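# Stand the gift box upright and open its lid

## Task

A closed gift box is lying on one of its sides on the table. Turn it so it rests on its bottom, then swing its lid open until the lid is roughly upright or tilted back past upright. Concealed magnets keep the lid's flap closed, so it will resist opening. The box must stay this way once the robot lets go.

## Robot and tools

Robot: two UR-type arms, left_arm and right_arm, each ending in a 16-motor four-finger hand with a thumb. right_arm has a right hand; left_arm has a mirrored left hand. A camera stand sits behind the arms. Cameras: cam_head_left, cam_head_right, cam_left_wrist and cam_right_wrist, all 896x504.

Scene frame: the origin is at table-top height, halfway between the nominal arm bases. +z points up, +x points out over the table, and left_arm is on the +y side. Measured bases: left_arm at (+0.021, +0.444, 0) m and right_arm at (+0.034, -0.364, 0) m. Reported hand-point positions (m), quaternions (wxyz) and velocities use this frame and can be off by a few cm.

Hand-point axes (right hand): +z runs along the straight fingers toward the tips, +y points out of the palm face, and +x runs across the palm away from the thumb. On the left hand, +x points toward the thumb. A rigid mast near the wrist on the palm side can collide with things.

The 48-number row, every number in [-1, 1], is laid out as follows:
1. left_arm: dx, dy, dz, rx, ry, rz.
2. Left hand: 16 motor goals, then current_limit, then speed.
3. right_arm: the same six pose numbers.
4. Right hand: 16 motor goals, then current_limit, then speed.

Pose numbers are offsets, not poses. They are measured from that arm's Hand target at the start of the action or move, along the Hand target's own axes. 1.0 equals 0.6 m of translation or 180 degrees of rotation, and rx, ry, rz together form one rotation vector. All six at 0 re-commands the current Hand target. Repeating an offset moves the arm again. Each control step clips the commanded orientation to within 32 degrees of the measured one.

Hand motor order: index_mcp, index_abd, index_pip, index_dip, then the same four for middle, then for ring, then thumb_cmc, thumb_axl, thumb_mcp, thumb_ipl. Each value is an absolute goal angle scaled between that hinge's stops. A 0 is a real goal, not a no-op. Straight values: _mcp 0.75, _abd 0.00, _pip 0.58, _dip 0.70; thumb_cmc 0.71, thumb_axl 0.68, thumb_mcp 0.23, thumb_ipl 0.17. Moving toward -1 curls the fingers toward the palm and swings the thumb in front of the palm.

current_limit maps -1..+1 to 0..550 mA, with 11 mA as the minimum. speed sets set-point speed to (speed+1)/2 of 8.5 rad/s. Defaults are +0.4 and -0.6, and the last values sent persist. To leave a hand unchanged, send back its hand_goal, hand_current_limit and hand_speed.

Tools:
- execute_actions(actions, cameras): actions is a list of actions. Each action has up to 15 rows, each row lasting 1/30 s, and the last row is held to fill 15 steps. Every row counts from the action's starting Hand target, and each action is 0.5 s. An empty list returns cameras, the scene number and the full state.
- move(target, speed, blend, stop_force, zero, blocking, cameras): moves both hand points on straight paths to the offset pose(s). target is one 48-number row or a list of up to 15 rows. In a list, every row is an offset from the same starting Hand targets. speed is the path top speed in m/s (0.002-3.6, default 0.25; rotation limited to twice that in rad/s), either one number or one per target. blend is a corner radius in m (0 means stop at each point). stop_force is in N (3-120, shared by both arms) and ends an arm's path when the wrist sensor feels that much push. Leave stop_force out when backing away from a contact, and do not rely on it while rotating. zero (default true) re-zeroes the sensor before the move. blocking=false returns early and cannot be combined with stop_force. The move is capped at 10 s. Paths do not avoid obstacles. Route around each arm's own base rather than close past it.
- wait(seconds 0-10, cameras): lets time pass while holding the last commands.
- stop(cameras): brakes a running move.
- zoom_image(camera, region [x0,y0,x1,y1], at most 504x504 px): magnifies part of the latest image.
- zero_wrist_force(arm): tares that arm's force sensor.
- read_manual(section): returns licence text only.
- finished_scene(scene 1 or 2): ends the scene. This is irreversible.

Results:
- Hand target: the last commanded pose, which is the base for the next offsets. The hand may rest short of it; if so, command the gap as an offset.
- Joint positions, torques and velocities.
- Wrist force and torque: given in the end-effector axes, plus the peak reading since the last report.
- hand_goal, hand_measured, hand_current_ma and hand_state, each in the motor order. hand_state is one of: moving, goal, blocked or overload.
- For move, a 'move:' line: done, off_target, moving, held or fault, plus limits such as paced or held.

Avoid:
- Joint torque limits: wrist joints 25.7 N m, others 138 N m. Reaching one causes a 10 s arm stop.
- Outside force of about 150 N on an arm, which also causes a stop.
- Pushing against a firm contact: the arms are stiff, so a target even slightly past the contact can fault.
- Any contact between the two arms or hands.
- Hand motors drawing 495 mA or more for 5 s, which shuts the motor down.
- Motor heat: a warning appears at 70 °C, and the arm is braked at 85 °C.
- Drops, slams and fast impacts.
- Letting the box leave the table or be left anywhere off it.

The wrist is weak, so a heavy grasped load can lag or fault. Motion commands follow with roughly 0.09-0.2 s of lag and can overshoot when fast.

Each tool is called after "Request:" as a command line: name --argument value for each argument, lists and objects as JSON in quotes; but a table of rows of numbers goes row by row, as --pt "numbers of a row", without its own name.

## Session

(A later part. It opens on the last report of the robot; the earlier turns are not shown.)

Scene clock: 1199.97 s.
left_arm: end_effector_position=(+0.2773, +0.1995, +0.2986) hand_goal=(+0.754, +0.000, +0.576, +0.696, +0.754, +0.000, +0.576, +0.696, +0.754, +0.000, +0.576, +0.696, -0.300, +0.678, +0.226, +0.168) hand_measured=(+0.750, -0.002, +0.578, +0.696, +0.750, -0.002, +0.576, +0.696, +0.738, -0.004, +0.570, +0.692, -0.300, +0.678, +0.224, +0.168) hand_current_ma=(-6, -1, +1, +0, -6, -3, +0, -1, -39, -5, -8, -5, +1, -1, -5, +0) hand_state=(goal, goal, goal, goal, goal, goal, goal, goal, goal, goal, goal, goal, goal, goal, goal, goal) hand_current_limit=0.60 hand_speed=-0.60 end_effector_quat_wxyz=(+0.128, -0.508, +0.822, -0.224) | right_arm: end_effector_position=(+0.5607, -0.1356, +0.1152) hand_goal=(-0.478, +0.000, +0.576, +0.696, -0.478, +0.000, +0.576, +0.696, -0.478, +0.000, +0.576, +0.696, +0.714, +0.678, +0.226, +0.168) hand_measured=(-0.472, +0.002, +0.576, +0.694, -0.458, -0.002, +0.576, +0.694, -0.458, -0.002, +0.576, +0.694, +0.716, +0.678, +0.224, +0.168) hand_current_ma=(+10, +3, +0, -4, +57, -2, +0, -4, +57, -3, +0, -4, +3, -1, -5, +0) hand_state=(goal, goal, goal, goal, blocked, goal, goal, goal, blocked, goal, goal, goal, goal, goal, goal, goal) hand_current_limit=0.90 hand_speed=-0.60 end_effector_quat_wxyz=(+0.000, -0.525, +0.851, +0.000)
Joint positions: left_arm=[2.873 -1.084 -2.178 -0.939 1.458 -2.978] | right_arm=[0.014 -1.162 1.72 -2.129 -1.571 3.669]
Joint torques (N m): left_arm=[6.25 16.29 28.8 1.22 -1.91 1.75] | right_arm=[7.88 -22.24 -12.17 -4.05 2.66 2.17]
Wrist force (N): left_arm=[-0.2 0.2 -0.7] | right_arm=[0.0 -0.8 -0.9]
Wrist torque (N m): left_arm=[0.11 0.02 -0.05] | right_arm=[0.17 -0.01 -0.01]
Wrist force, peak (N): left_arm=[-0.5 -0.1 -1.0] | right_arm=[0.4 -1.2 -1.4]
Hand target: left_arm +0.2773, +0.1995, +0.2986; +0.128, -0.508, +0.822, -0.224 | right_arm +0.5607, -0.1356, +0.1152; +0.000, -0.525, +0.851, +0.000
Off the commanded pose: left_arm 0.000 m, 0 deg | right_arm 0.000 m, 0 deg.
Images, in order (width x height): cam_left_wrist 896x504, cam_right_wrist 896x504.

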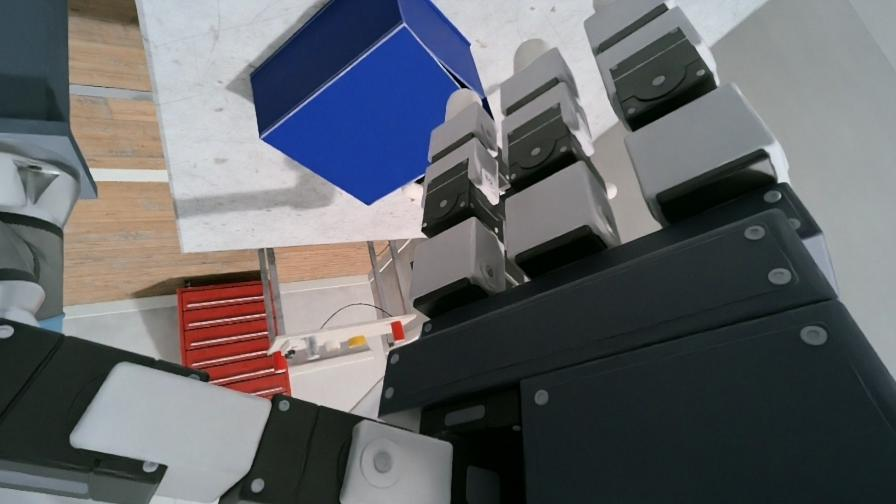

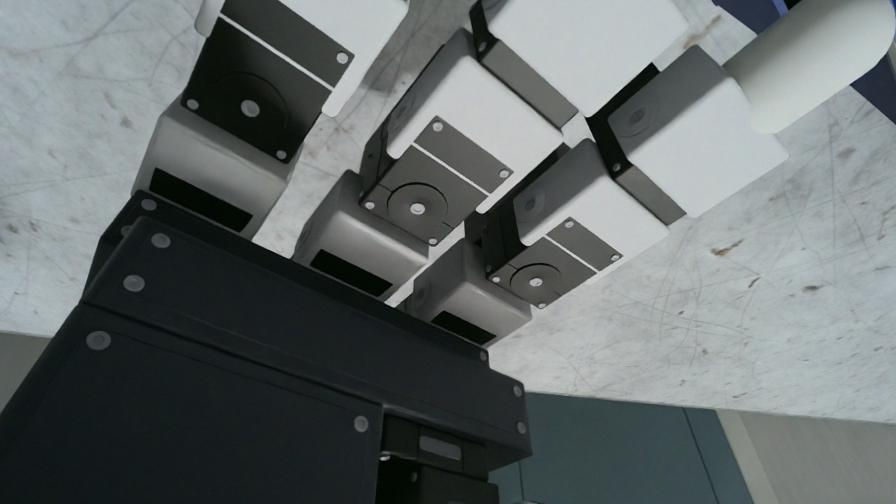

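Request:
move --pt "0 0 0 0 0 0 0.754 0 0.576 0.696 0.754 0 0.576 0.696 0.754 0 0.576 0.696 -0.3 0.678 0.226 0.168 0.6 -0.6 0 -0.06 0 0 0 0 -0.479 0 0.576 0.696 -0.479 0 0.576 0.696 -0.479 0 0.576 0.696 0.714 0.678 0.226 0.168 0.9 -0.6" --pt "0 0 0 0 0 0 0.754 0 0.576 0.696 0.754 0 0.576 0.696 0.754 0 0.576 0.696 -0.3 0.678 0.226 0.168 0.6 -0.6 0 -0.06 0.12 0 0 0 -0.479 0 0.576 0.696 -0.479 0 0.576 0.696 -0.479 0 0.576 0.696 0.714 0.678 0.226 0.168 0.9 -0.6" --speed '[0.06,0.06]' --cameras '[]'

Request:
move --target '[0,0,0,0,0,0,0.754,0,0.576,0.696,0.754,0,0.576,0.696,0.754,0,0.576,0.696,-0.3,0.678,0.226,0.168,0.6,-0.6,0,0.12,0,0,0,0,-0.479,0,0.576,0.696,-0.479,0,0.576,0.696,-0.479,0,0.576,0.696,0.714,0.678,0.226,0.168,0.9,-0.6]' --speed 0.015 --stop_force 3 --cameras '["cam_head_left","cam_left_wrist","cam_right_wrist"]'

Request:
zoom_image --camera "cam_head_left" --region '[370, 290, 490, 420]'

Scene clock: 1236.70 s.
left_arm: end_effector_position=(+0.2773, +0.1995, +0.2986) hand_goal=(+0.754, +0.000, +0.576, +0.696, +0.754, +0.000, +0.576, +0.696, +0.754, +0.000, +0.576, +0.696, -0.300, +0.678, +0.226, +0.168) hand_measured=(+0.750, -0.002, +0.578, +0.696, +0.750, -0.002, +0.576, +0.696, +0.738, -0.004, +0.570, +0.692, -0.300, +0.678, +0.224, +0.168) hand_current_ma=(-6, -1, +1, +0, -6, -3, +0, -1, -39, -5, -8, -5, +1, -1, -5, +0) hand_state=(goal, goal, goal, goal, goal, goal, goal, goal, goal, goal, goal, goal, goal, goal, goal, goal) hand_current_limit=0.60 hand_speed=-0.60 end_effector_quat_wxyz=(+0.128, -0.508, +0.822, -0.224) | right_arm: end_effector_position=(+0.5929, -0.1518, +0.0434) hand_goal=(-0.478, +0.000, +0.576, +0.696, -0.478, +0.000, +0.576, +0.696, -0.478, +0.000, +0.576, +0.696, +0.714, +0.678, +0.226, +0.168) hand_measured=(-0.470, +0.002, +0.576, +0.694, -0.458, -0.002, +0.576, +0.694, -0.458, -0.002, +0.576, +0.694, +0.716, +0.678, +0.224, +0.168) hand_current_ma=(+18, +2, +0, -4, +57, -2, +0, -4, +57, -3, +0, -4, +3, -1, -5, +0) hand_state=(goal, goal, goal, goal, blocked, goal, goal, goal, blocked, goal, goal, goal, goal, goal, goal, goal) hand_current_limit=0.90 hand_speed=-0.60 end_effector_quat_wxyz=(+0.000, -0.525, +0.851, +0.000)
Joint positions: left_arm=[2.873 -1.084 -2.178 -0.939 1.458 -2.978] | right_arm=[-0.015 -1.009 1.698 -2.26 -1.571 3.64]
Joint torques (N m): left_arm=[6.61 16.33 28.64 1.4 -1.61 1.59] | right_arm=[-1.3 -27.9 -11 -4.06 -1.08 -0.24]
Wrist force (N): left_arm=[-0.3 0.0 -0.8] | right_arm=[0.0 -0.2 -0.7]
Wrist torque (N m): left_arm=[0.10 0.03 -0.05] | right_arm=[0.25 -0.02 0.14]
Wrist force, peak (N): left_arm=[-0.3 0.1 -1.0] | right_arm=[0.2 -1.3 -1.3]
Hand target: left_arm +0.2773, +0.1995, +0.2986; +0.128, -0.508, +0.822, -0.224 | right_arm +0.5929, -0.1518, +0.0432; +0.000, -0.525, +0.851, +0.000
Off the commanded pose: left_arm 0.000 m, 0 deg | right_arm 0.000 m, 0 deg.
move: done
No camera images: "cameras" was empty.

Scene clock: 1242.50 s.
left_arm: end_effector_position=(+0.2773, +0.1995, +0.2986) hand_goal=(+0.754, +0.000, +0.576, +0.696, +0.754, +0.000, +0.576, +0.696, +0.754, +0.000, +0.576, +0.696, -0.300, +0.678, +0.226, +0.168) hand_measured=(+0.750, -0.002, +0.578, +0.696, +0.750, -0.002, +0.576, +0.696, +0.738, -0.004, +0.570, +0.692, -0.300, +0.678, +0.224, +0.168) hand_current_ma=(-6, -1, +1, +0, -6, -3, +0, -1, -39, -5, -8, -5, +1, -1, -5, +0) hand_state=(goal, goal, goal, goal, goal, goal, goal, goal, goal, goal, goal, goal, goal, goal, goal, goal) hand_current_limit=0.60 hand_speed=-0.60 end_effector_quat_wxyz=(+0.128, -0.508, +0.822, -0.224) | right_arm: end_effector_position=(+0.5286, -0.1194, +0.0432) hand_goal=(-0.478, +0.000, +0.576, +0.696, -0.478, +0.000, +0.576, +0.696, -0.478, +0.000, +0.576, +0.696, +0.714, +0.678, +0.226, +0.168) hand_measured=(-0.470, +0.002, +0.576, +0.694, -0.458, -0.002, +0.576, +0.694, -0.458, -0.002, +0.576, +0.694, +0.716, +0.678, +0.224, +0.168) hand_current_ma=(+18, +2, +0, -4, +57, -2, +0, -4, +57, -3, +0, -4, +3, -1, -5, +0) hand_state=(goal, goal, goal, goal, blocked, goal, goal, goal, blocked, goal, goal, goal, goal, goal, goal, goal) hand_current_limit=0.90 hand_speed=-0.60 end_effector_quat_wxyz=(+0.000, -0.525, +0.851, +0.000)
Joint positions: left_arm=[2.873 -1.084 -2.178 -0.939 1.458 -2.978] | right_arm=[0.046 -1.107 1.865 -2.329 -1.571 3.7]
Joint torques (N m): left_arm=[5.6 16.57 26.5 1.05 -2.03 1.52] | right_arm=[7.13 -47.93 -9.15 -3.85 1.96 2.21]
Wrist force (N): left_arm=[-0.3 -0.1 -0.8] | right_arm=[-0.2 -1.5 -0.7]
Wrist torque (N m): left_arm=[0.08 0.03 -0.06] | right_arm=[0.15 0.07 -0.10]
Wrist force, peak (N): left_arm=[-0.4 0.3 -1.2] | right_arm=[-0.3 -1.8 -0.9]
Hand target: left_arm +0.2773, +0.1995, +0.2986; +0.128, -0.508, +0.822, -0.224 | right_arm +0.5286, -0.1194, +0.0432; +0.000, -0.525, +0.851, +0.000
Off the commanded pose: left_arm 0.000 m, 0 deg | right_arm 0.000 m, 0 deg.
move: done
Images, in order (width x height): cam_head_left 896x504, cam_left_wrist 896x504, cam_right_wrist 896x504.

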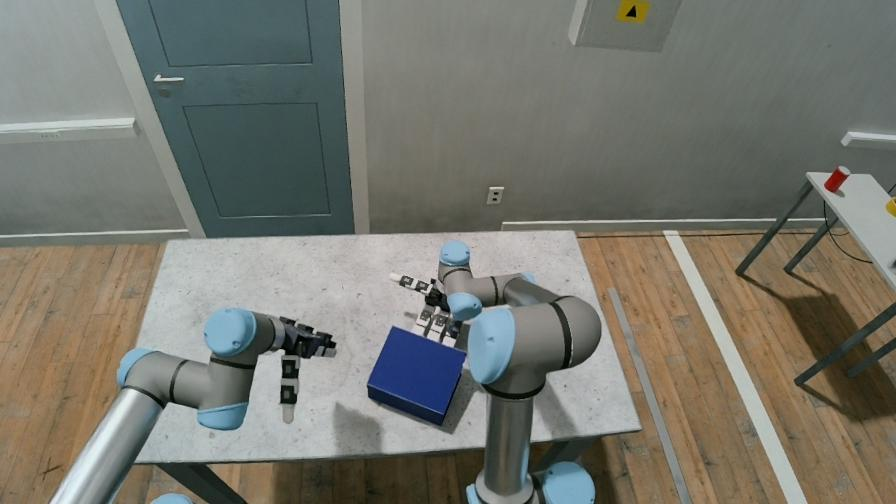

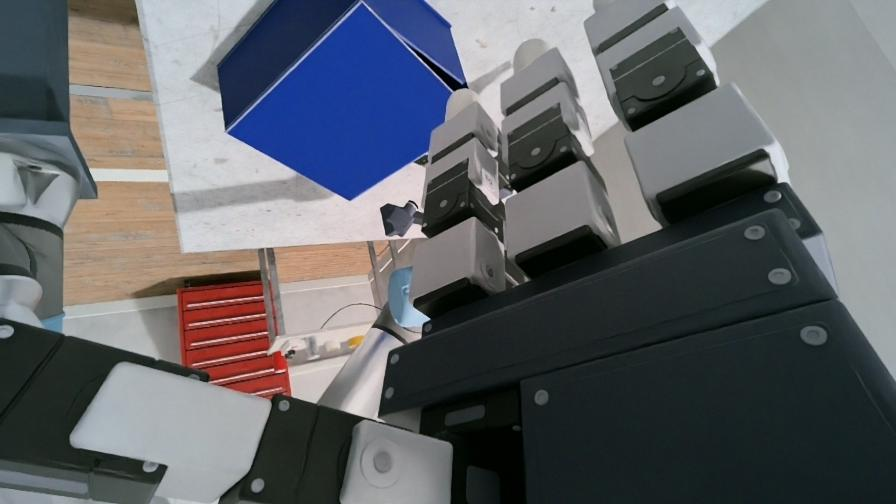

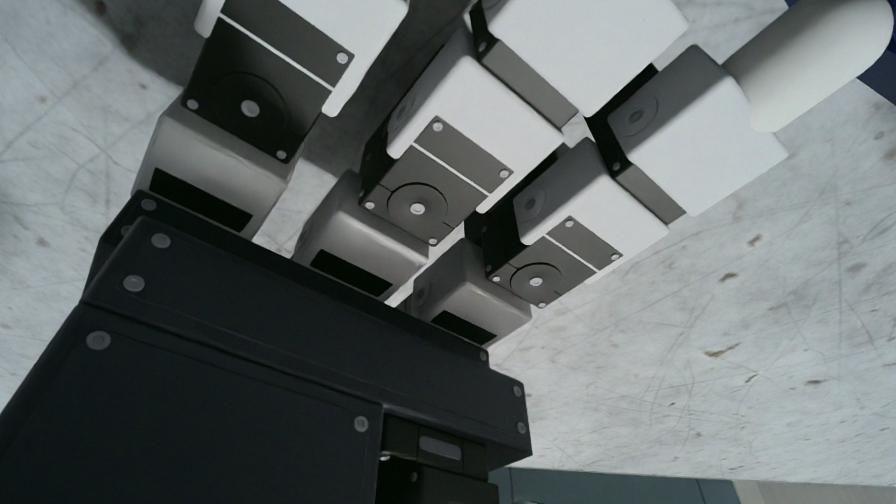

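Scaled by 3.877 from the camera's 896x504 image, which has a finer 1280x720 frame.

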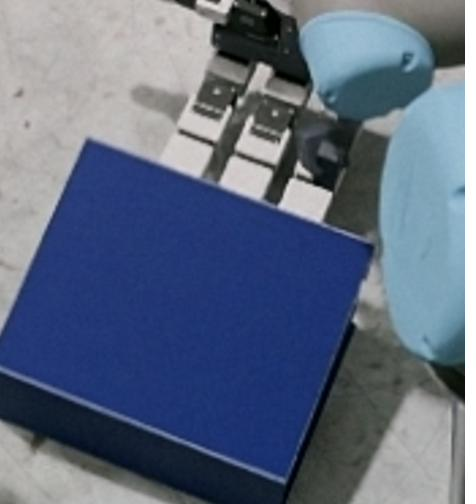

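Request:
move --target '[0,0,0,0,0,0,0.754,0,0.576,0.696,0.754,0,0.576,0.696,0.754,0,0.576,0.696,-0.3,0.678,0.226,0.168,0.6,-0.6,0,0.005,-0.1,0,0,0,-0.479,0,0.576,0.696,-0.479,0,0.576,0.696,-0.479,0,0.576,0.696,0.714,0.678,0.226,0.168,0.9,-0.6]' --speed 0.03 --cameras '["cam_head_left","cam_head_right","cam_left_wrist","cam_right_wrist"]'

Request:
zoom_image --camera "cam_head_left" --region '[370, 290, 490, 420]'

Request:
zoom_image --camera "cam_left_wrist" --region '[200, 0, 520, 220]'

Scene clock: 1257.80 s.
left_arm: end_effector_position=(+0.2773, +0.1995, +0.2986) hand_goal=(+0.754, +0.000, +0.576, +0.696, +0.754, +0.000, +0.576, +0.696, +0.754, +0.000, +0.576, +0.696, -0.300, +0.678, +0.226, +0.168) hand_measured=(+0.750, -0.002, +0.578, +0.696, +0.750, -0.002, +0.576, +0.696, +0.738, -0.004, +0.570, +0.692, -0.300, +0.678, +0.224, +0.168) hand_current_ma=(-6, -1, +1, +0, -6, -3, +0, -1, -39, -5, -8, -5, +1, -1, -5, +0) hand_state=(goal, goal, goal, goal, goal, goal, goal, goal, goal, goal, goal, goal, goal, goal, goal, goal) hand_current_limit=0.60 hand_speed=-0.60 end_effector_quat_wxyz=(+0.128, -0.508, +0.822, -0.224) | right_arm: end_effector_position=(+0.5259, -0.1181, +0.1031) hand_goal=(-0.478, +0.000, +0.576, +0.696, -0.478, +0.000, +0.576, +0.696, -0.478, +0.000, +0.576, +0.696, +0.714, +0.678, +0.226, +0.168) hand_measured=(-0.464, +0.002, +0.580, +0.696, -0.458, -0.002, +0.580, +0.696, -0.458, -0.002, +0.580, +0.696, +0.716, +0.678, +0.224, +0.168) hand_current_ma=(+36, +2, +6, +0, +57, -2, +5, +0, +57, -3, +7, +0, +3, -1, -5, +0) hand_state=(goal, goal, goal, goal, blocked, goal, goal, goal, blocked, goal, goal, goal, goal, goal, goal, goal) hand_current_limit=0.90 hand_speed=-0.60 end_effector_quat_wxyz=(+0.000, -0.525, +0.851, +0.000)
Joint positions: left_arm=[2.873 -1.084 -2.178 -0.939 1.458 -2.978] | right_arm=[0.049 -1.204 1.819 -2.187 -1.571 3.703]
Joint torques (N m): left_arm=[7.15 16.68 25.84 1.42 -1.81 1.22] | right_arm=[6.98 -45.06 -31.44 -0.39 2.52 2.33]
Wrist force (N): left_arm=[-0.1 0.1 -0.8] | right_arm=[-0.1 -0.5 -0.6]
Wrist torque (N m): left_arm=[0.11 0.01 -0.05] | right_arm=[0.16 0.06 -0.06]
Wrist force, peak (N): left_arm=[-0.1 0.0 -1.2] | right_arm=[0.0 -2.0 -1.0]
Hand target: left_arm +0.2773, +0.1995, +0.2986; +0.128, -0.508, +0.822, -0.224 | right_arm +0.5259, -0.1181, +0.1032; +0.000, -0.525, +0.851, +0.000
Off the commanded pose: left_arm 0.000 m, 0 deg | right_arm 0.000 m, 0 deg.
move: done

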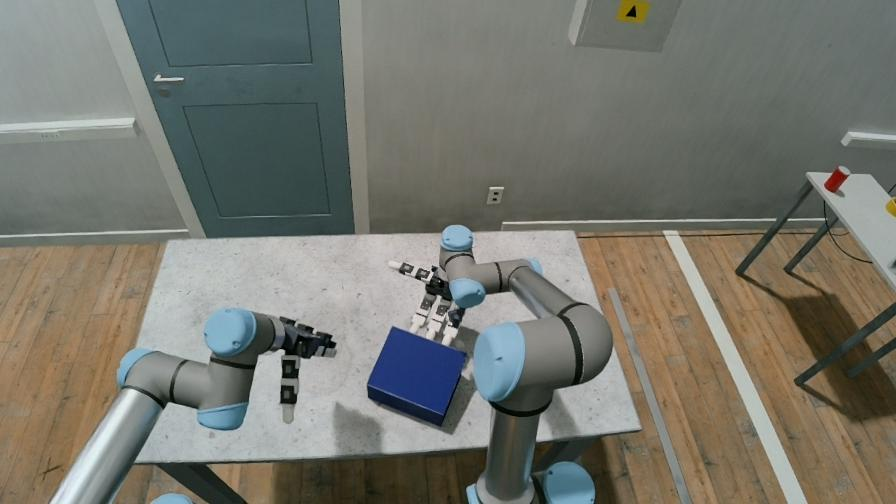

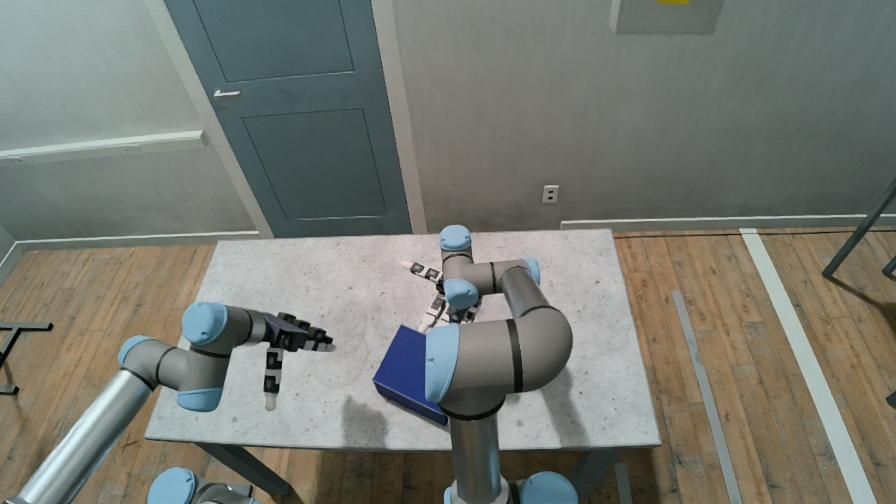

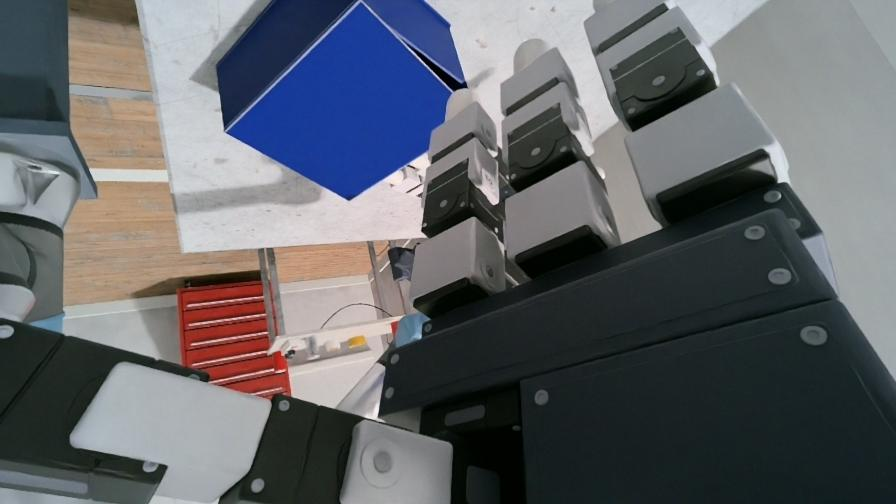

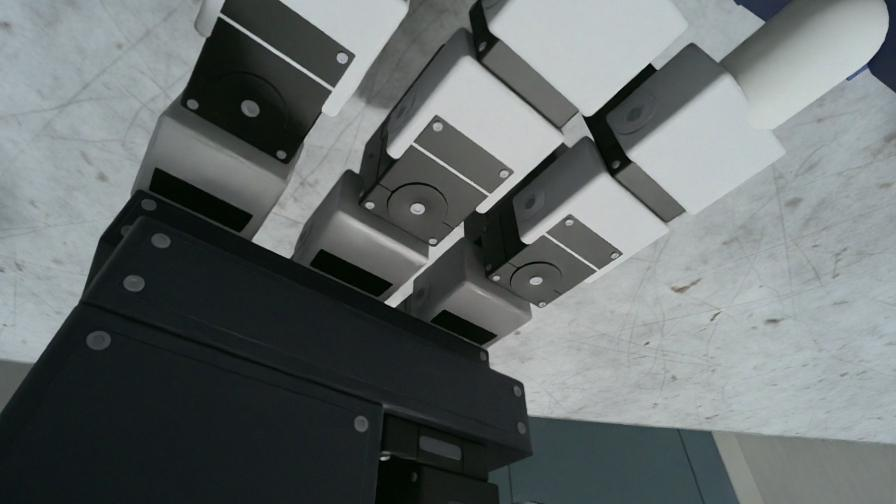

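Scaled by 3.877 from the camera's 896x504 image, which has a finer 1280x720 frame.

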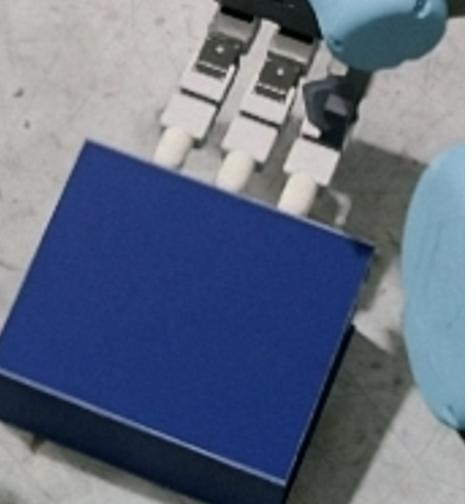

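Scaled by 1.575 from the camera's 896x504 image, which has a finer 1280x720 frame.

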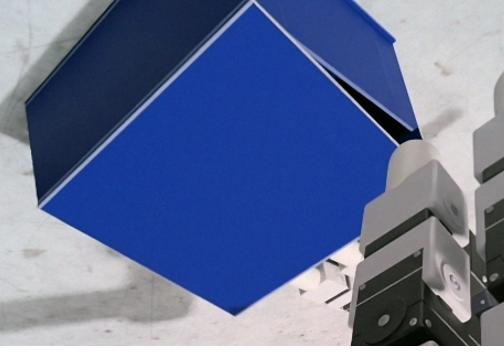

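Request:
move --pt "0 0 0 0 0 0 0.754 0 0.576 0.696 0.754 0 0.576 0.696 0.754 0 0.576 0.696 -0.3 0.678 0.226 0.168 0.6 -0.6 0 -0.06 0 0 0 0 -0.479 0 0.576 0.696 -0.479 0 0.576 0.696 -0.479 0 0.576 0.696 0.714 0.678 0.226 0.168 0.9 -0.6" --pt "0 0 0 0 0 0 0.754 0 0.576 0.696 0.754 0 0.576 0.696 0.754 0 0.576 0.696 -0.3 0.678 0.226 0.168 0.6 -0.6 0 -0.06 0 0 0 0 0.754 0 -0.081 0.044 0.754 0 -0.081 0.044 0.754 0 -0.081 0.044 0.714 0.678 0.226 0.168 0.9 -0.6" --pt "0 0 0 0 0 0 0.754 0 0.576 0.696 0.754 0 0.576 0.696 0.754 0 0.576 0.696 -0.3 0.678 0.226 0.168 0.6 -0.6 0 -0.06 0.017 0 0 0 0.754 0 -0.081 0.044 0.754 0 -0.081 0.044 0.754 0 -0.081 0.044 0.714 0.678 0.226 0.168 0.9 -0.6" --pt "0 0 0 0 0 0 0.754 0 0.576 0.696 0.754 0 0.576 0.696 0.754 0 0.576 0.696 -0.3 0.678 0.226 0.168 0.6 -0.6 0 0.118 0.017 0 0 0 0.754 0 -0.081 0.044 0.754 0 -0.081 0.044 0.754 0 -0.081 0.044 0.714 0.678 0.226 0.168 0.9 -0.6" --speed '[0.06,0.06,0.03,0.04]' --cameras '["cam_head_left","cam_left_wrist","cam_right_wrist"]'

Request:
zoom_image --camera "cam_head_left" --region '[370, 290, 490, 420]'

Scene clock: 1307.87 s.
left_arm: end_effector_position=(+0.2773, +0.1995, +0.2986) hand_goal=(+0.754, +0.000, +0.576, +0.696, +0.754, +0.000, +0.576, +0.696, +0.754, +0.000, +0.576, +0.696, -0.300, +0.678, +0.226, +0.168) hand_measured=(+0.750, -0.002, +0.578, +0.696, +0.750, -0.002, +0.576, +0.696, +0.738, -0.004, +0.570, +0.692, -0.300, +0.678, +0.224, +0.168) hand_current_ma=(-6, -1, +1, +0, -6, -3, +0, -1, -39, -5, -8, -5, +1, -1, -5, +0) hand_state=(goal, goal, goal, goal, goal, goal, goal, goal, goal, goal, goal, goal, goal, goal, goal, goal) hand_current_limit=0.60 hand_speed=-0.60 end_effector_quat_wxyz=(+0.128, -0.508, +0.822, -0.224) | right_arm: end_effector_position=(+0.4628, -0.0863, +0.0930) hand_goal=(+0.754, +0.000, -0.080, +0.044, +0.754, +0.000, -0.080, +0.044, +0.754, +0.000, -0.080, +0.044, +0.714, +0.678, +0.226, +0.168) hand_measured=(+0.756, +0.002, -0.076, +0.046, +0.756, -0.002, -0.076, +0.046, +0.756, -0.002, -0.076, +0.046, +0.716, +0.678, +0.224, +0.168) hand_current_ma=(+2, +2, +8, +3, +2, -2, +9, +3, +2, -3, +8, +2, +3, -1, -5, +0) hand_state=(goal, goal, goal, goal, goal, goal, goal, goal, goal, goal, goal, goal, goal, goal, goal, goal) hand_current_limit=0.90 hand_speed=-0.60 end_effector_quat_wxyz=(+0.000, -0.525, +0.851, +0.000)
Joint positions: left_arm=[2.873 -1.084 -2.178 -0.939 1.458 -2.978] | right_arm=[0.121 -1.285 1.968 -2.254 -1.571 3.776]
Joint torques (N m): left_arm=[6.89 16.1 22.33 1.34 -1.83 1.45] | right_arm=[6.4 -41.23 -10.35 -3.84 0.31 2.53]
Wrist force (N): left_arm=[-0.3 0.0 -1.0] | right_arm=[0.0 -1.4 -0.9]
Wrist torque (N m): left_arm=[0.11 0.02 -0.06] | right_arm=[0.12 -0.04 -0.01]
Wrist force, peak (N): left_arm=[-0.6 0.0 -1.0] | right_arm=[-0.1 -1.9 -0.9]
Hand target: left_arm +0.2773, +0.1995, +0.2986; +0.128, -0.508, +0.822, -0.224 | right_arm +0.4627, -0.0862, +0.0930; +0.000, -0.525, +0.851, +0.000
Off the commanded pose: left_arm 0.000 m, 0 deg | right_arm 0.000 m, 0 deg.
move: done
Images, in order (width x height): cam_head_left 896x504, cam_left_wrist 896x504, cam_right_wrist 896x504.

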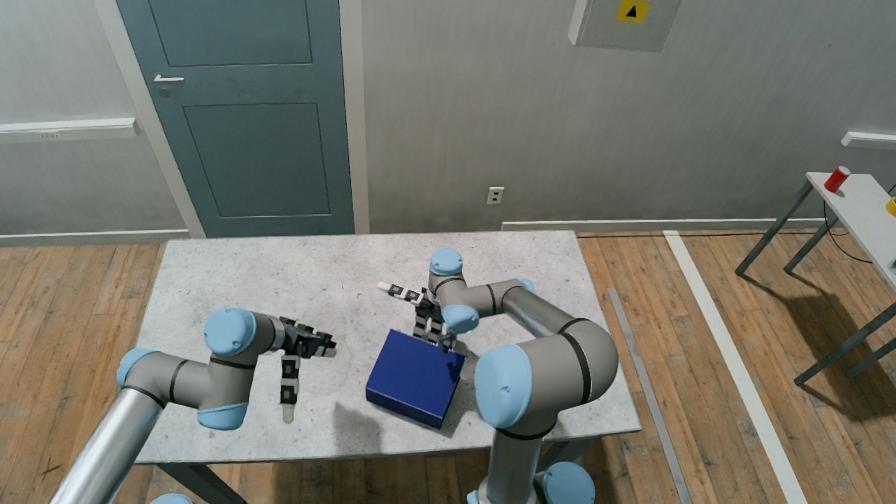

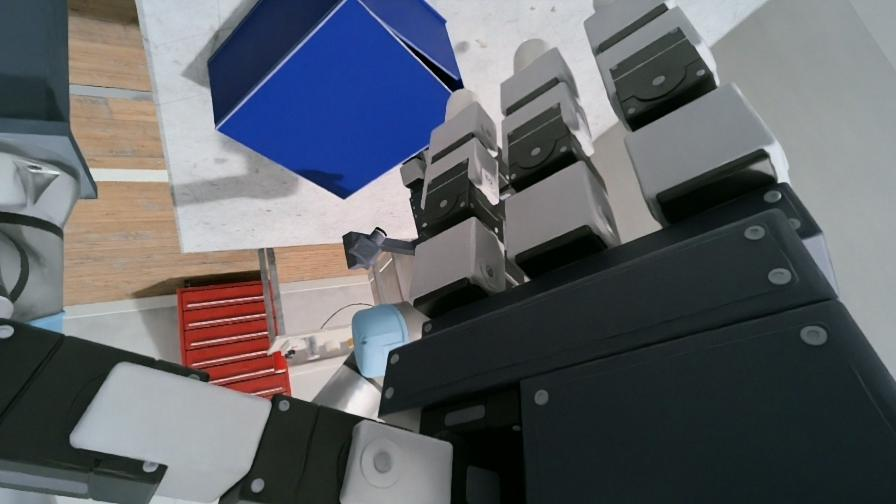

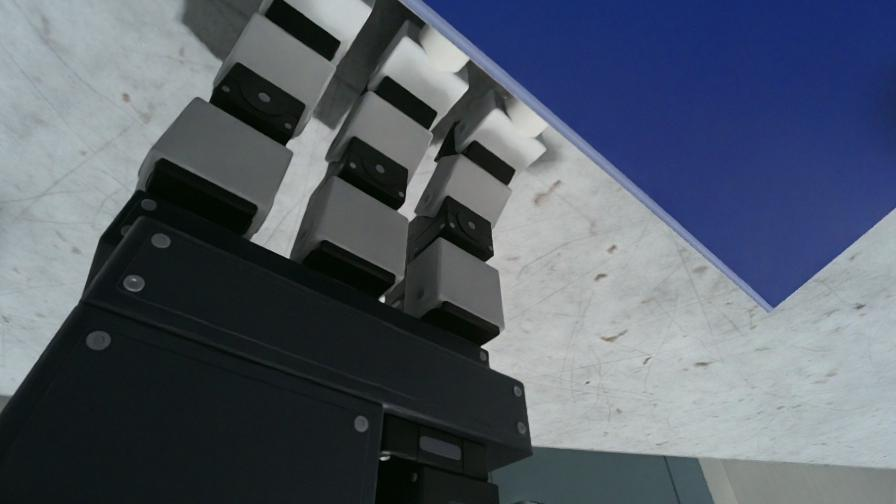

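Scaled by 3.877 from the camera's 896x504 image, which has a finer 1280x720 frame.

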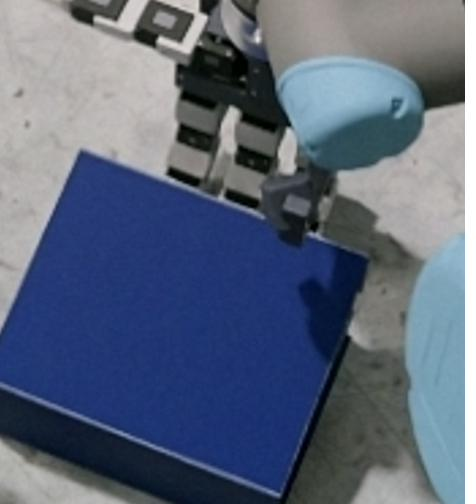

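Request:
move --pt "0 0 0 0 0 0 0.754 0 0.576 0.696 0.754 0 0.576 0.696 0.754 0 0.576 0.696 -0.3 0.678 0.226 0.168 0.6 -0.6 0 0.005 -0.132 0 0 0 0.754 0 -0.081 0.044 0.754 0 -0.081 0.044 0.754 0 -0.081 0.044 0.714 0.678 0.226 0.168 0.9 -0.6" --pt "0 0 0 0 0 0 0.754 0 0.576 0.696 0.754 0 0.576 0.696 0.754 0 0.576 0.696 -0.3 0.678 0.226 0.168 0.6 -0.6 0 0.085 -0.158 0 0 0 0.754 0 -0.081 0.044 0.754 0 -0.081 0.044 0.754 0 -0.081 0.044 0.714 0.678 0.226 0.168 0.9 -0.6" --speed 0.04 --cameras '["cam_head_left","cam_left_wrist","cam_right_wrist"]'

Request:
zoom_image --camera "cam_head_left" --region '[370, 290, 490, 420]'

Scene clock: 1324.77 s.
left_arm: end_effector_position=(+0.2773, +0.1995, +0.2986) hand_goal=(+0.754, +0.000, +0.576, +0.696, +0.754, +0.000, +0.576, +0.696, +0.754, +0.000, +0.576, +0.696, -0.300, +0.678, +0.226, +0.168) hand_measured=(+0.750, -0.002, +0.578, +0.696, +0.750, -0.002, +0.576, +0.696, +0.738, -0.004, +0.570, +0.692, -0.300, +0.678, +0.224, +0.168) hand_current_ma=(-6, -1, +1, +0, -6, -3, +0, -1, -39, -5, -8, -5, +1, -1, -5, +0) hand_state=(goal, goal, goal, goal, goal, goal, goal, goal, goal, goal, goal, goal, goal, goal, goal, goal) hand_current_limit=0.60 hand_speed=-0.60 end_effector_quat_wxyz=(+0.128, -0.508, +0.822, -0.224) | right_arm: end_effector_position=(+0.4173, -0.0634, +0.1877) hand_goal=(+0.754, +0.000, -0.080, +0.044, +0.754, +0.000, -0.080, +0.044, +0.754, +0.000, -0.080, +0.044, +0.714, +0.678, +0.226, +0.168) hand_measured=(+0.758, +0.002, -0.076, +0.046, +0.758, -0.002, -0.076, +0.046, +0.758, -0.002, -0.076, +0.046, +0.716, +0.678, +0.224, +0.168) hand_current_ma=(+8, +2, +8, +3, +8, -2, +9, +3, +8, -3, +8, +2, +3, -1, -5, +0) hand_state=(goal, goal, goal, goal, goal, goal, goal, goal, goal, goal, goal, goal, goal, goal, goal, goal) hand_current_limit=0.90 hand_speed=-0.60 end_effector_quat_wxyz=(+0.000, -0.525, +0.851, +0.000)
Joint positions: left_arm=[2.873 -1.084 -2.178 -0.939 1.458 -2.978] | right_arm=[0.183 -1.481 1.925 -2.015 -1.571 3.838]
Joint torques (N m): left_arm=[7.17 16.33 19.61 1.26 -1.68 1.22] | right_arm=[7.4 -35.76 -14 -0.29 -0.96 2.44]
Wrist force (N): left_arm=[-0.3 0.1 -0.9] | right_arm=[0.2 -1.6 -0.5]
Wrist torque (N m): left_arm=[0.12 0.03 -0.05] | right_arm=[0.07 -0.04 -0.10]
Wrist force, peak (N): left_arm=[-0.4 0.3 -1.1] | right_arm=[-0.1 -1.9 -1.4]
Hand target: left_arm +0.2773, +0.1995, +0.2986; +0.128, -0.508, +0.822, -0.224 | right_arm +0.4171, -0.0633, +0.1878; +0.000, -0.525, +0.851, +0.000
Off the commanded pose: left_arm 0.000 m, 0 deg | right_arm 0.000 m, 0 deg.
move: done
Images, in order (width x height): cam_head_left 896x504, cam_left_wrist 896x504, cam_right_wrist 896x504.

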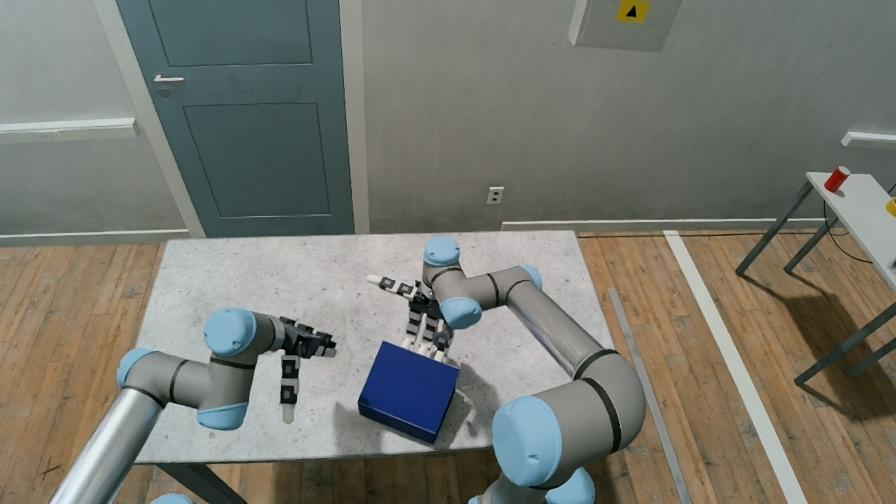

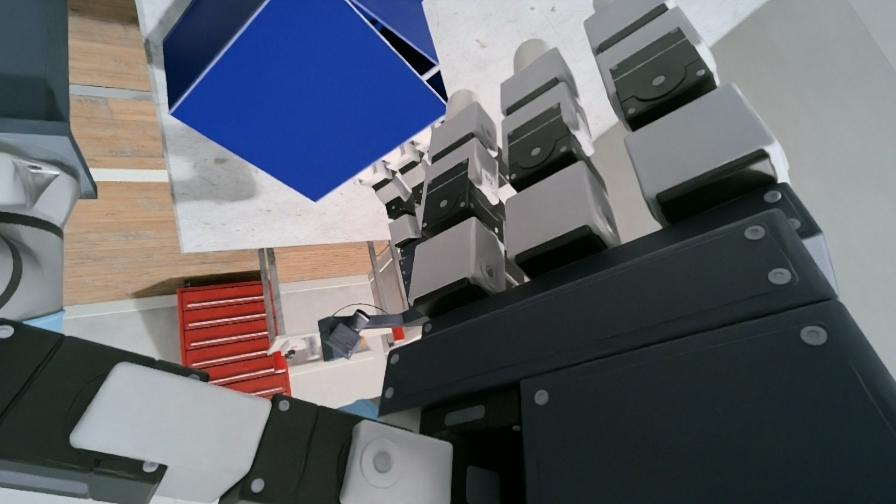

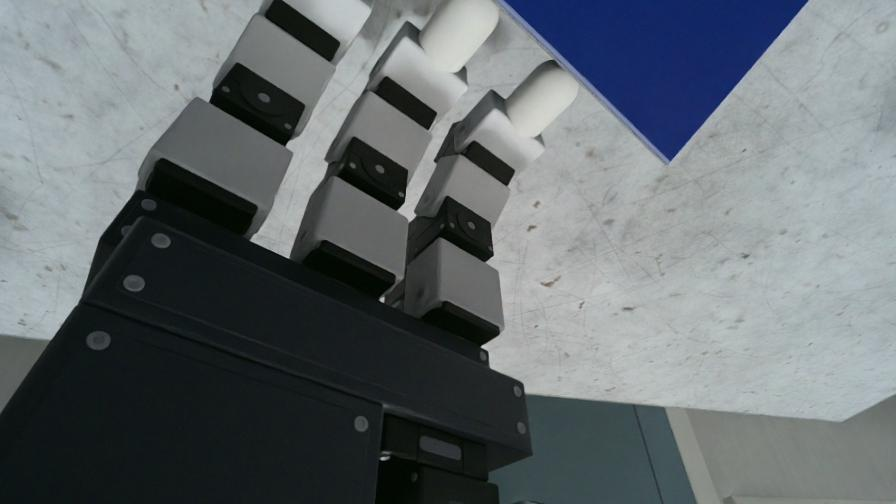

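Scaled by 3.877 from the camera's 896x504 image, which has a finer 1280x720 frame.

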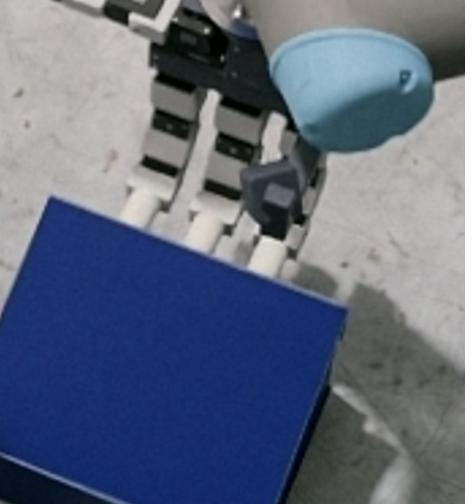

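Request:
move --pt "0 0 0 0 0 0 0.754 0 0.576 0.696 0.754 0 0.576 0.696 0.754 0 0.576 0.696 -0.3 0.678 0.226 0.168 0.6 -0.6 0 -0.2 -0.02 0 0 0 0.754 0 -0.081 0.044 0.754 0 -0.081 0.044 0.754 0 -0.081 0.044 0.714 0.678 0.226 0.168 0.9 -0.6" --pt "-0.1 -0.273 0.216 -0.1307 -0.1307 -0.4876 0.754 0 0.576 0.696 0.754 0 0.576 0.696 0.754 0 0.576 0.696 -0.3 0.678 0.226 0.168 0.6 -0.6 0.1 -0.4 -0.25 0 0 0 0.754 0 -0.081 0.044 0.754 0 -0.081 0.044 0.754 0 -0.081 0.044 0.714 0.678 0.226 0.168 0.9 -0.6" --pt "-0.1 -0.273 0.216 -0.1307 -0.1307 -0.4876 -0.479 0 0.576 0.696 -0.479 0 0.576 0.696 -0.479 0 0.576 0.696 0.714 0.678 0.226 0.168 0.9 -0.6 0.1 -0.4 -0.25 0 0 0 0.754 0 -0.081 0.044 0.754 0 -0.081 0.044 0.754 0 -0.081 0.044 0.714 0.678 0.226 0.168 0.9 -0.6" --speed '[0.1,0.25,0.2]' --cameras '["cam_head_left","cam_head_right","cam_left_wrist"]'

Request:
zoom_image --camera "cam_head_left" --region '[340, 260, 500, 450]'

Scene clock: 1417.07 s.
left_arm: end_effector_position=(+0.4885, +0.1594, +0.2668) hand_goal=(-0.478, +0.000, +0.576, +0.696, -0.478, +0.000, +0.576, +0.696, -0.478, +0.000, +0.576, +0.696, +0.714, +0.678, +0.226, +0.168) hand_measured=(-0.456, -0.002, +0.578, +0.696, -0.456, -0.002, +0.576, +0.696, -0.454, -0.004, +0.576, +0.694, +0.712, +0.678, +0.224, +0.168) hand_current_ma=(+55, -1, +1, +0, +55, -3, +0, -1, +67, -5, +0, -4, -3, -1, -5, +0) hand_state=(blocked, goal, goal, goal, blocked, goal, goal, goal, blocked, goal, goal, goal, goal, goal, goal, goal) hand_current_limit=0.90 hand_speed=-0.60 end_effector_quat_wxyz=(+0.008, +0.973, -0.232, -0.003) | right_arm: end_effector_position=(+0.6044, -0.2248, +0.3378) hand_goal=(+0.754, +0.000, -0.080, +0.044, +0.754, +0.000, -0.080, +0.044, +0.754, +0.000, -0.080, +0.044, +0.714, +0.678, +0.226, +0.168) hand_measured=(+0.758, +0.002, -0.076, +0.046, +0.758, -0.002, -0.076, +0.046, +0.758, -0.002, -0.076, +0.046, +0.716, +0.678, +0.224, +0.168) hand_current_ma=(+6, +2, +8, +3, +6, -2, +9, +3, +6, -3, +8, +2, +3, -1, -5, +0) hand_state=(goal, goal, goal, goal, goal, goal, goal, goal, goal, goal, goal, goal, goal, goal, goal, goal) hand_current_limit=0.90 hand_speed=-0.60 end_effector_quat_wxyz=(+0.000, -0.525, +0.851, +0.000)
Joint positions: left_arm=[3.018 -1.634 -1.741 -1.345 1.556 -4.369] | right_arm=[-0.13 -1.248 1.243 -1.566 -1.571 3.524]
Joint torques (N m): left_arm=[5.03 15.29 31.39 0.77 -2.04 -0.95] | right_arm=[-6.3 -22.74 -35.82 -0.48 -2.05 -1.91]
Wrist force (N): left_arm=[-0.3 0.7 -0.4] | right_arm=[0.6 -0.4 -0.6]
Wrist torque (N m): left_arm=[0.30 0.01 0.03] | right_arm=[0.03 -0.05 0.20]
Wrist force, peak (N): left_arm=[-0.3 0.9 -1.0] | right_arm=[0.1 -1.8 -0.7]
Hand target: left_arm +0.4885, +0.1594, +0.2668; +0.008, +0.973, -0.232, -0.003 | right_arm +0.6044, -0.2248, +0.3378; +0.000, -0.525, +0.851, +0.000
Off the commanded pose: left_arm 0.000 m, 0 deg | right_arm 0.000 m, 0 deg.
move: done
Images, in order (width x height): cam_head_left 896x504, cam_head_right 896x504, cam_left_wrist 896x504.

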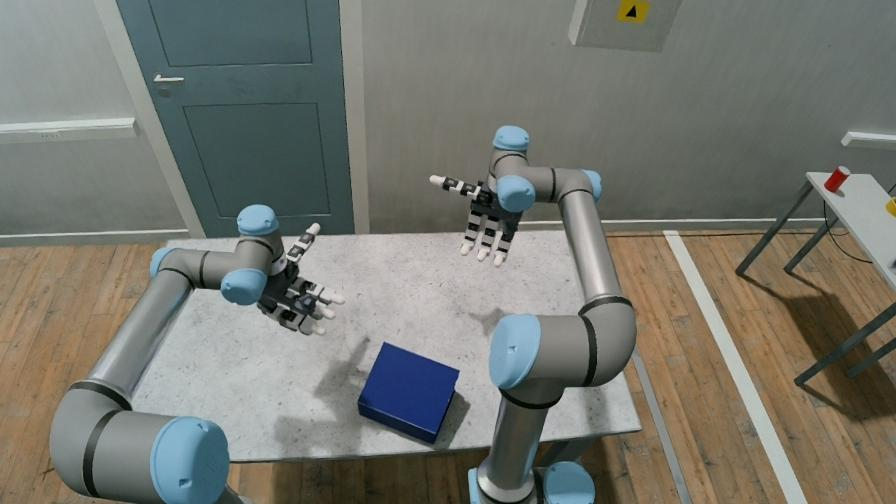

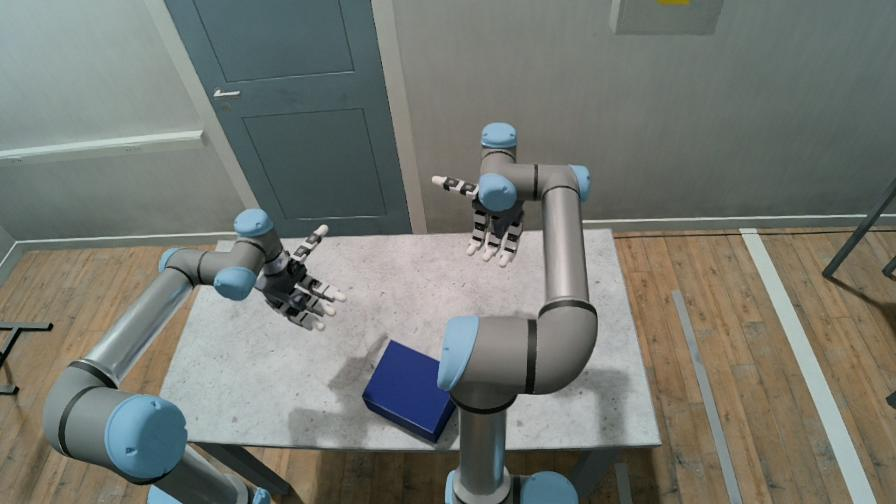

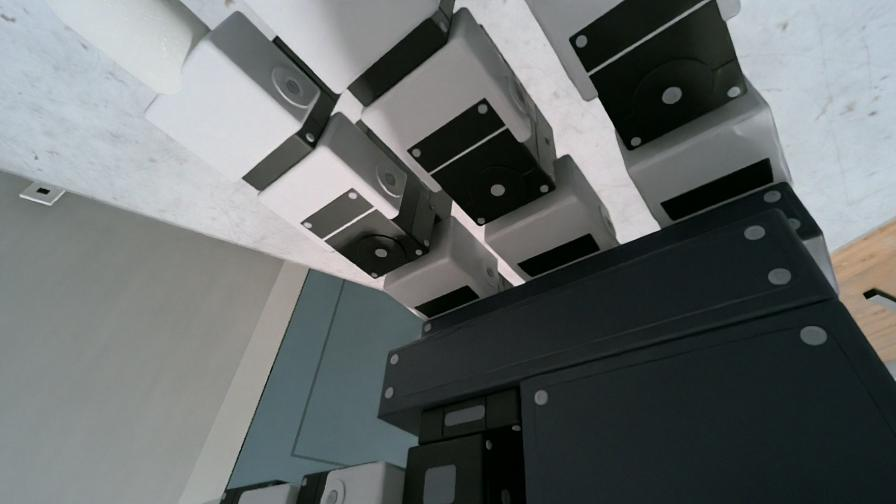

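Scaled by 2.653 from the camera's 896x504 image, which has a finer 1280x720 frame.

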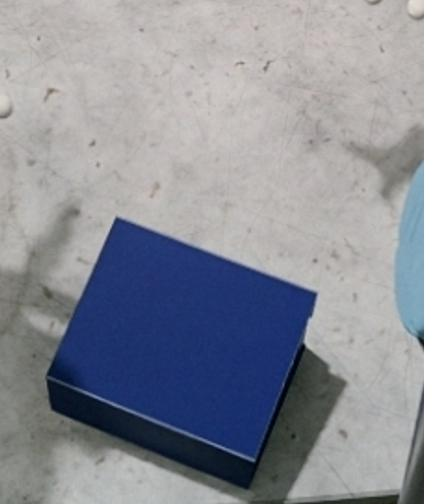

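Request:
zoom_image --camera "cam_head_left" --region '[425, 355, 475, 445]'

Request:
zoom_image --camera "cam_head_right" --region '[350, 330, 470, 450]'

Request:
wait --seconds 0.1 --cameras '["cam_right_wrist","cam_head_left"]'

Scaled by 5.600 from the camera's 896x504 image, which has a finer 1280x720 frame.

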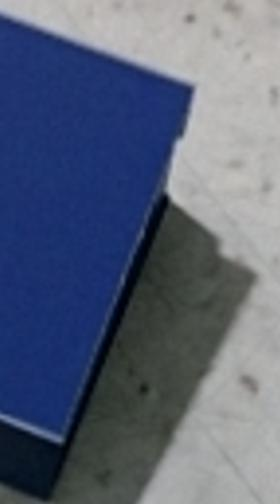

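Scaled by 4.200 from the camera's 896x504 image, which has a finer 1280x720 frame.

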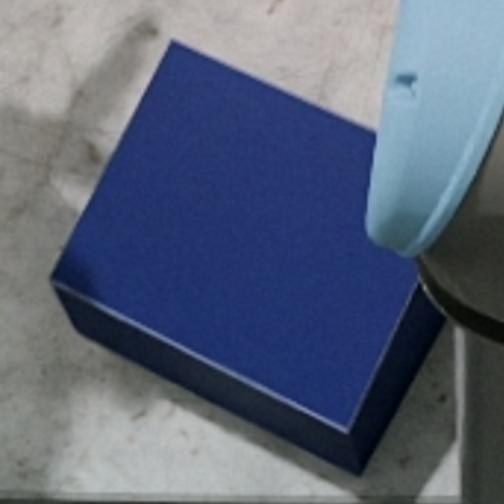

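Scene clock: 1427.53 s.
left_arm: end_effector_position=(+0.4885, +0.1594, +0.2668) hand_goal=(-0.478, +0.000, +0.576, +0.696, -0.478, +0.000, +0.576, +0.696, -0.478, +0.000, +0.576, +0.696, +0.714, +0.678, +0.226, +0.168) hand_measured=(-0.456, -0.002, +0.578, +0.696, -0.456, -0.002, +0.576, +0.696, -0.454, -0.004, +0.576, +0.694, +0.712, +0.678, +0.224, +0.168) hand_current_ma=(+55, -1, +1, +0, +55, -3, +0, -1, +67, -5, +0, -4, -3, -1, -5, +0) hand_state=(blocked, goal, goal, goal, blocked, goal, goal, goal, blocked, goal, goal, goal, goal, goal, goal, goal) hand_current_limit=0.90 hand_speed=-0.60 end_effector_quat_wxyz=(+0.008, +0.973, -0.232, -0.003) | right_arm: end_effector_position=(+0.6044, -0.2248, +0.3378) hand_goal=(+0.754, +0.000, -0.080, +0.044, +0.754, +0.000, -0.080, +0.044, +0.754, +0.000, -0.080, +0.044, +0.714, +0.678, +0.226, +0.168) hand_measured=(+0.758, +0.002, -0.076, +0.046, +0.758, -0.002, -0.076, +0.046, +0.758, -0.002, -0.076, +0.046, +0.716, +0.678, +0.224, +0.168) hand_current_ma=(+6, +2, +8, +3, +6, -2, +9, +3, +6, -3, +8, +2, +3, -1, -5, +0) hand_state=(goal, goal, goal, goal, goal, goal, goal, goal, goal, goal, goal, goal, goal, goal, goal, goal) hand_current_limit=0.90 hand_speed=-0.60 end_effector_quat_wxyz=(+0.000, -0.525, +0.851, +0.000)
Joint positions: left_arm=[3.018 -1.634 -1.741 -1.345 1.556 -4.369] | right_arm=[-0.13 -1.248 1.243 -1.566 -1.571 3.524]
Joint torques (N m): left_arm=[-0.97 14.65 24.51 0.61 -1.39 -0.18] | right_arm=[-5.9 -23.05 -35.33 -0.37 -2.02 -1.7]
Wrist force (N): left_arm=[-0.1 0.9 -0.3] | right_arm=[0.4 -0.6 -0.6]
Wrist torque (N m): left_arm=[0.32 -0.01 0.03] | right_arm=[-0.01 -0.03 0.18]
Wrist force, peak (N): left_arm=[-0.5 1.1 -0.3] | right_arm=[0.3 -0.7 -0.8]
Hand target: left_arm +0.4885, +0.1594, +0.2668; +0.008, +0.973, -0.232, -0.003 | right_arm +0.6044, -0.2248, +0.3378; +0.000, -0.525, +0.851, +0.000
Off the commanded pose: left_arm 0.000 m, 0 deg | right_arm 0.000 m, 0 deg.
wait: 0.10 s; at rest from the start
Images, in order (width x height): cam_head_left 896x504, cam_right_wrist 896x504.

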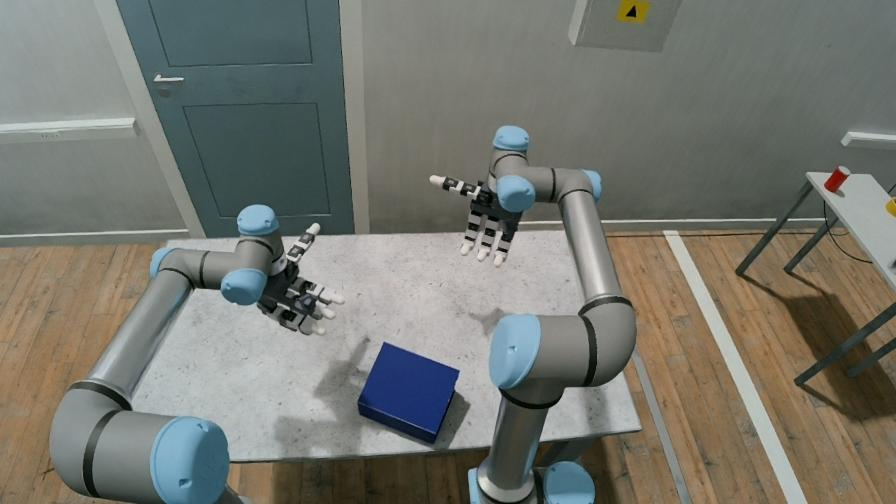

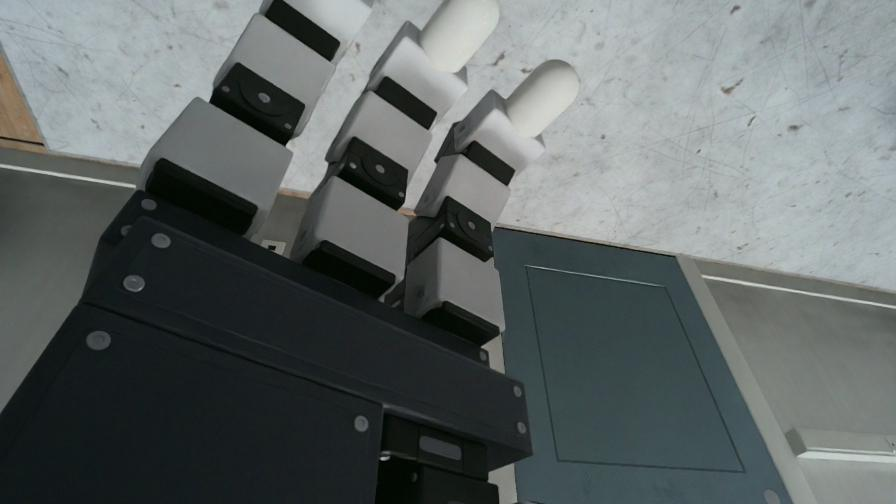

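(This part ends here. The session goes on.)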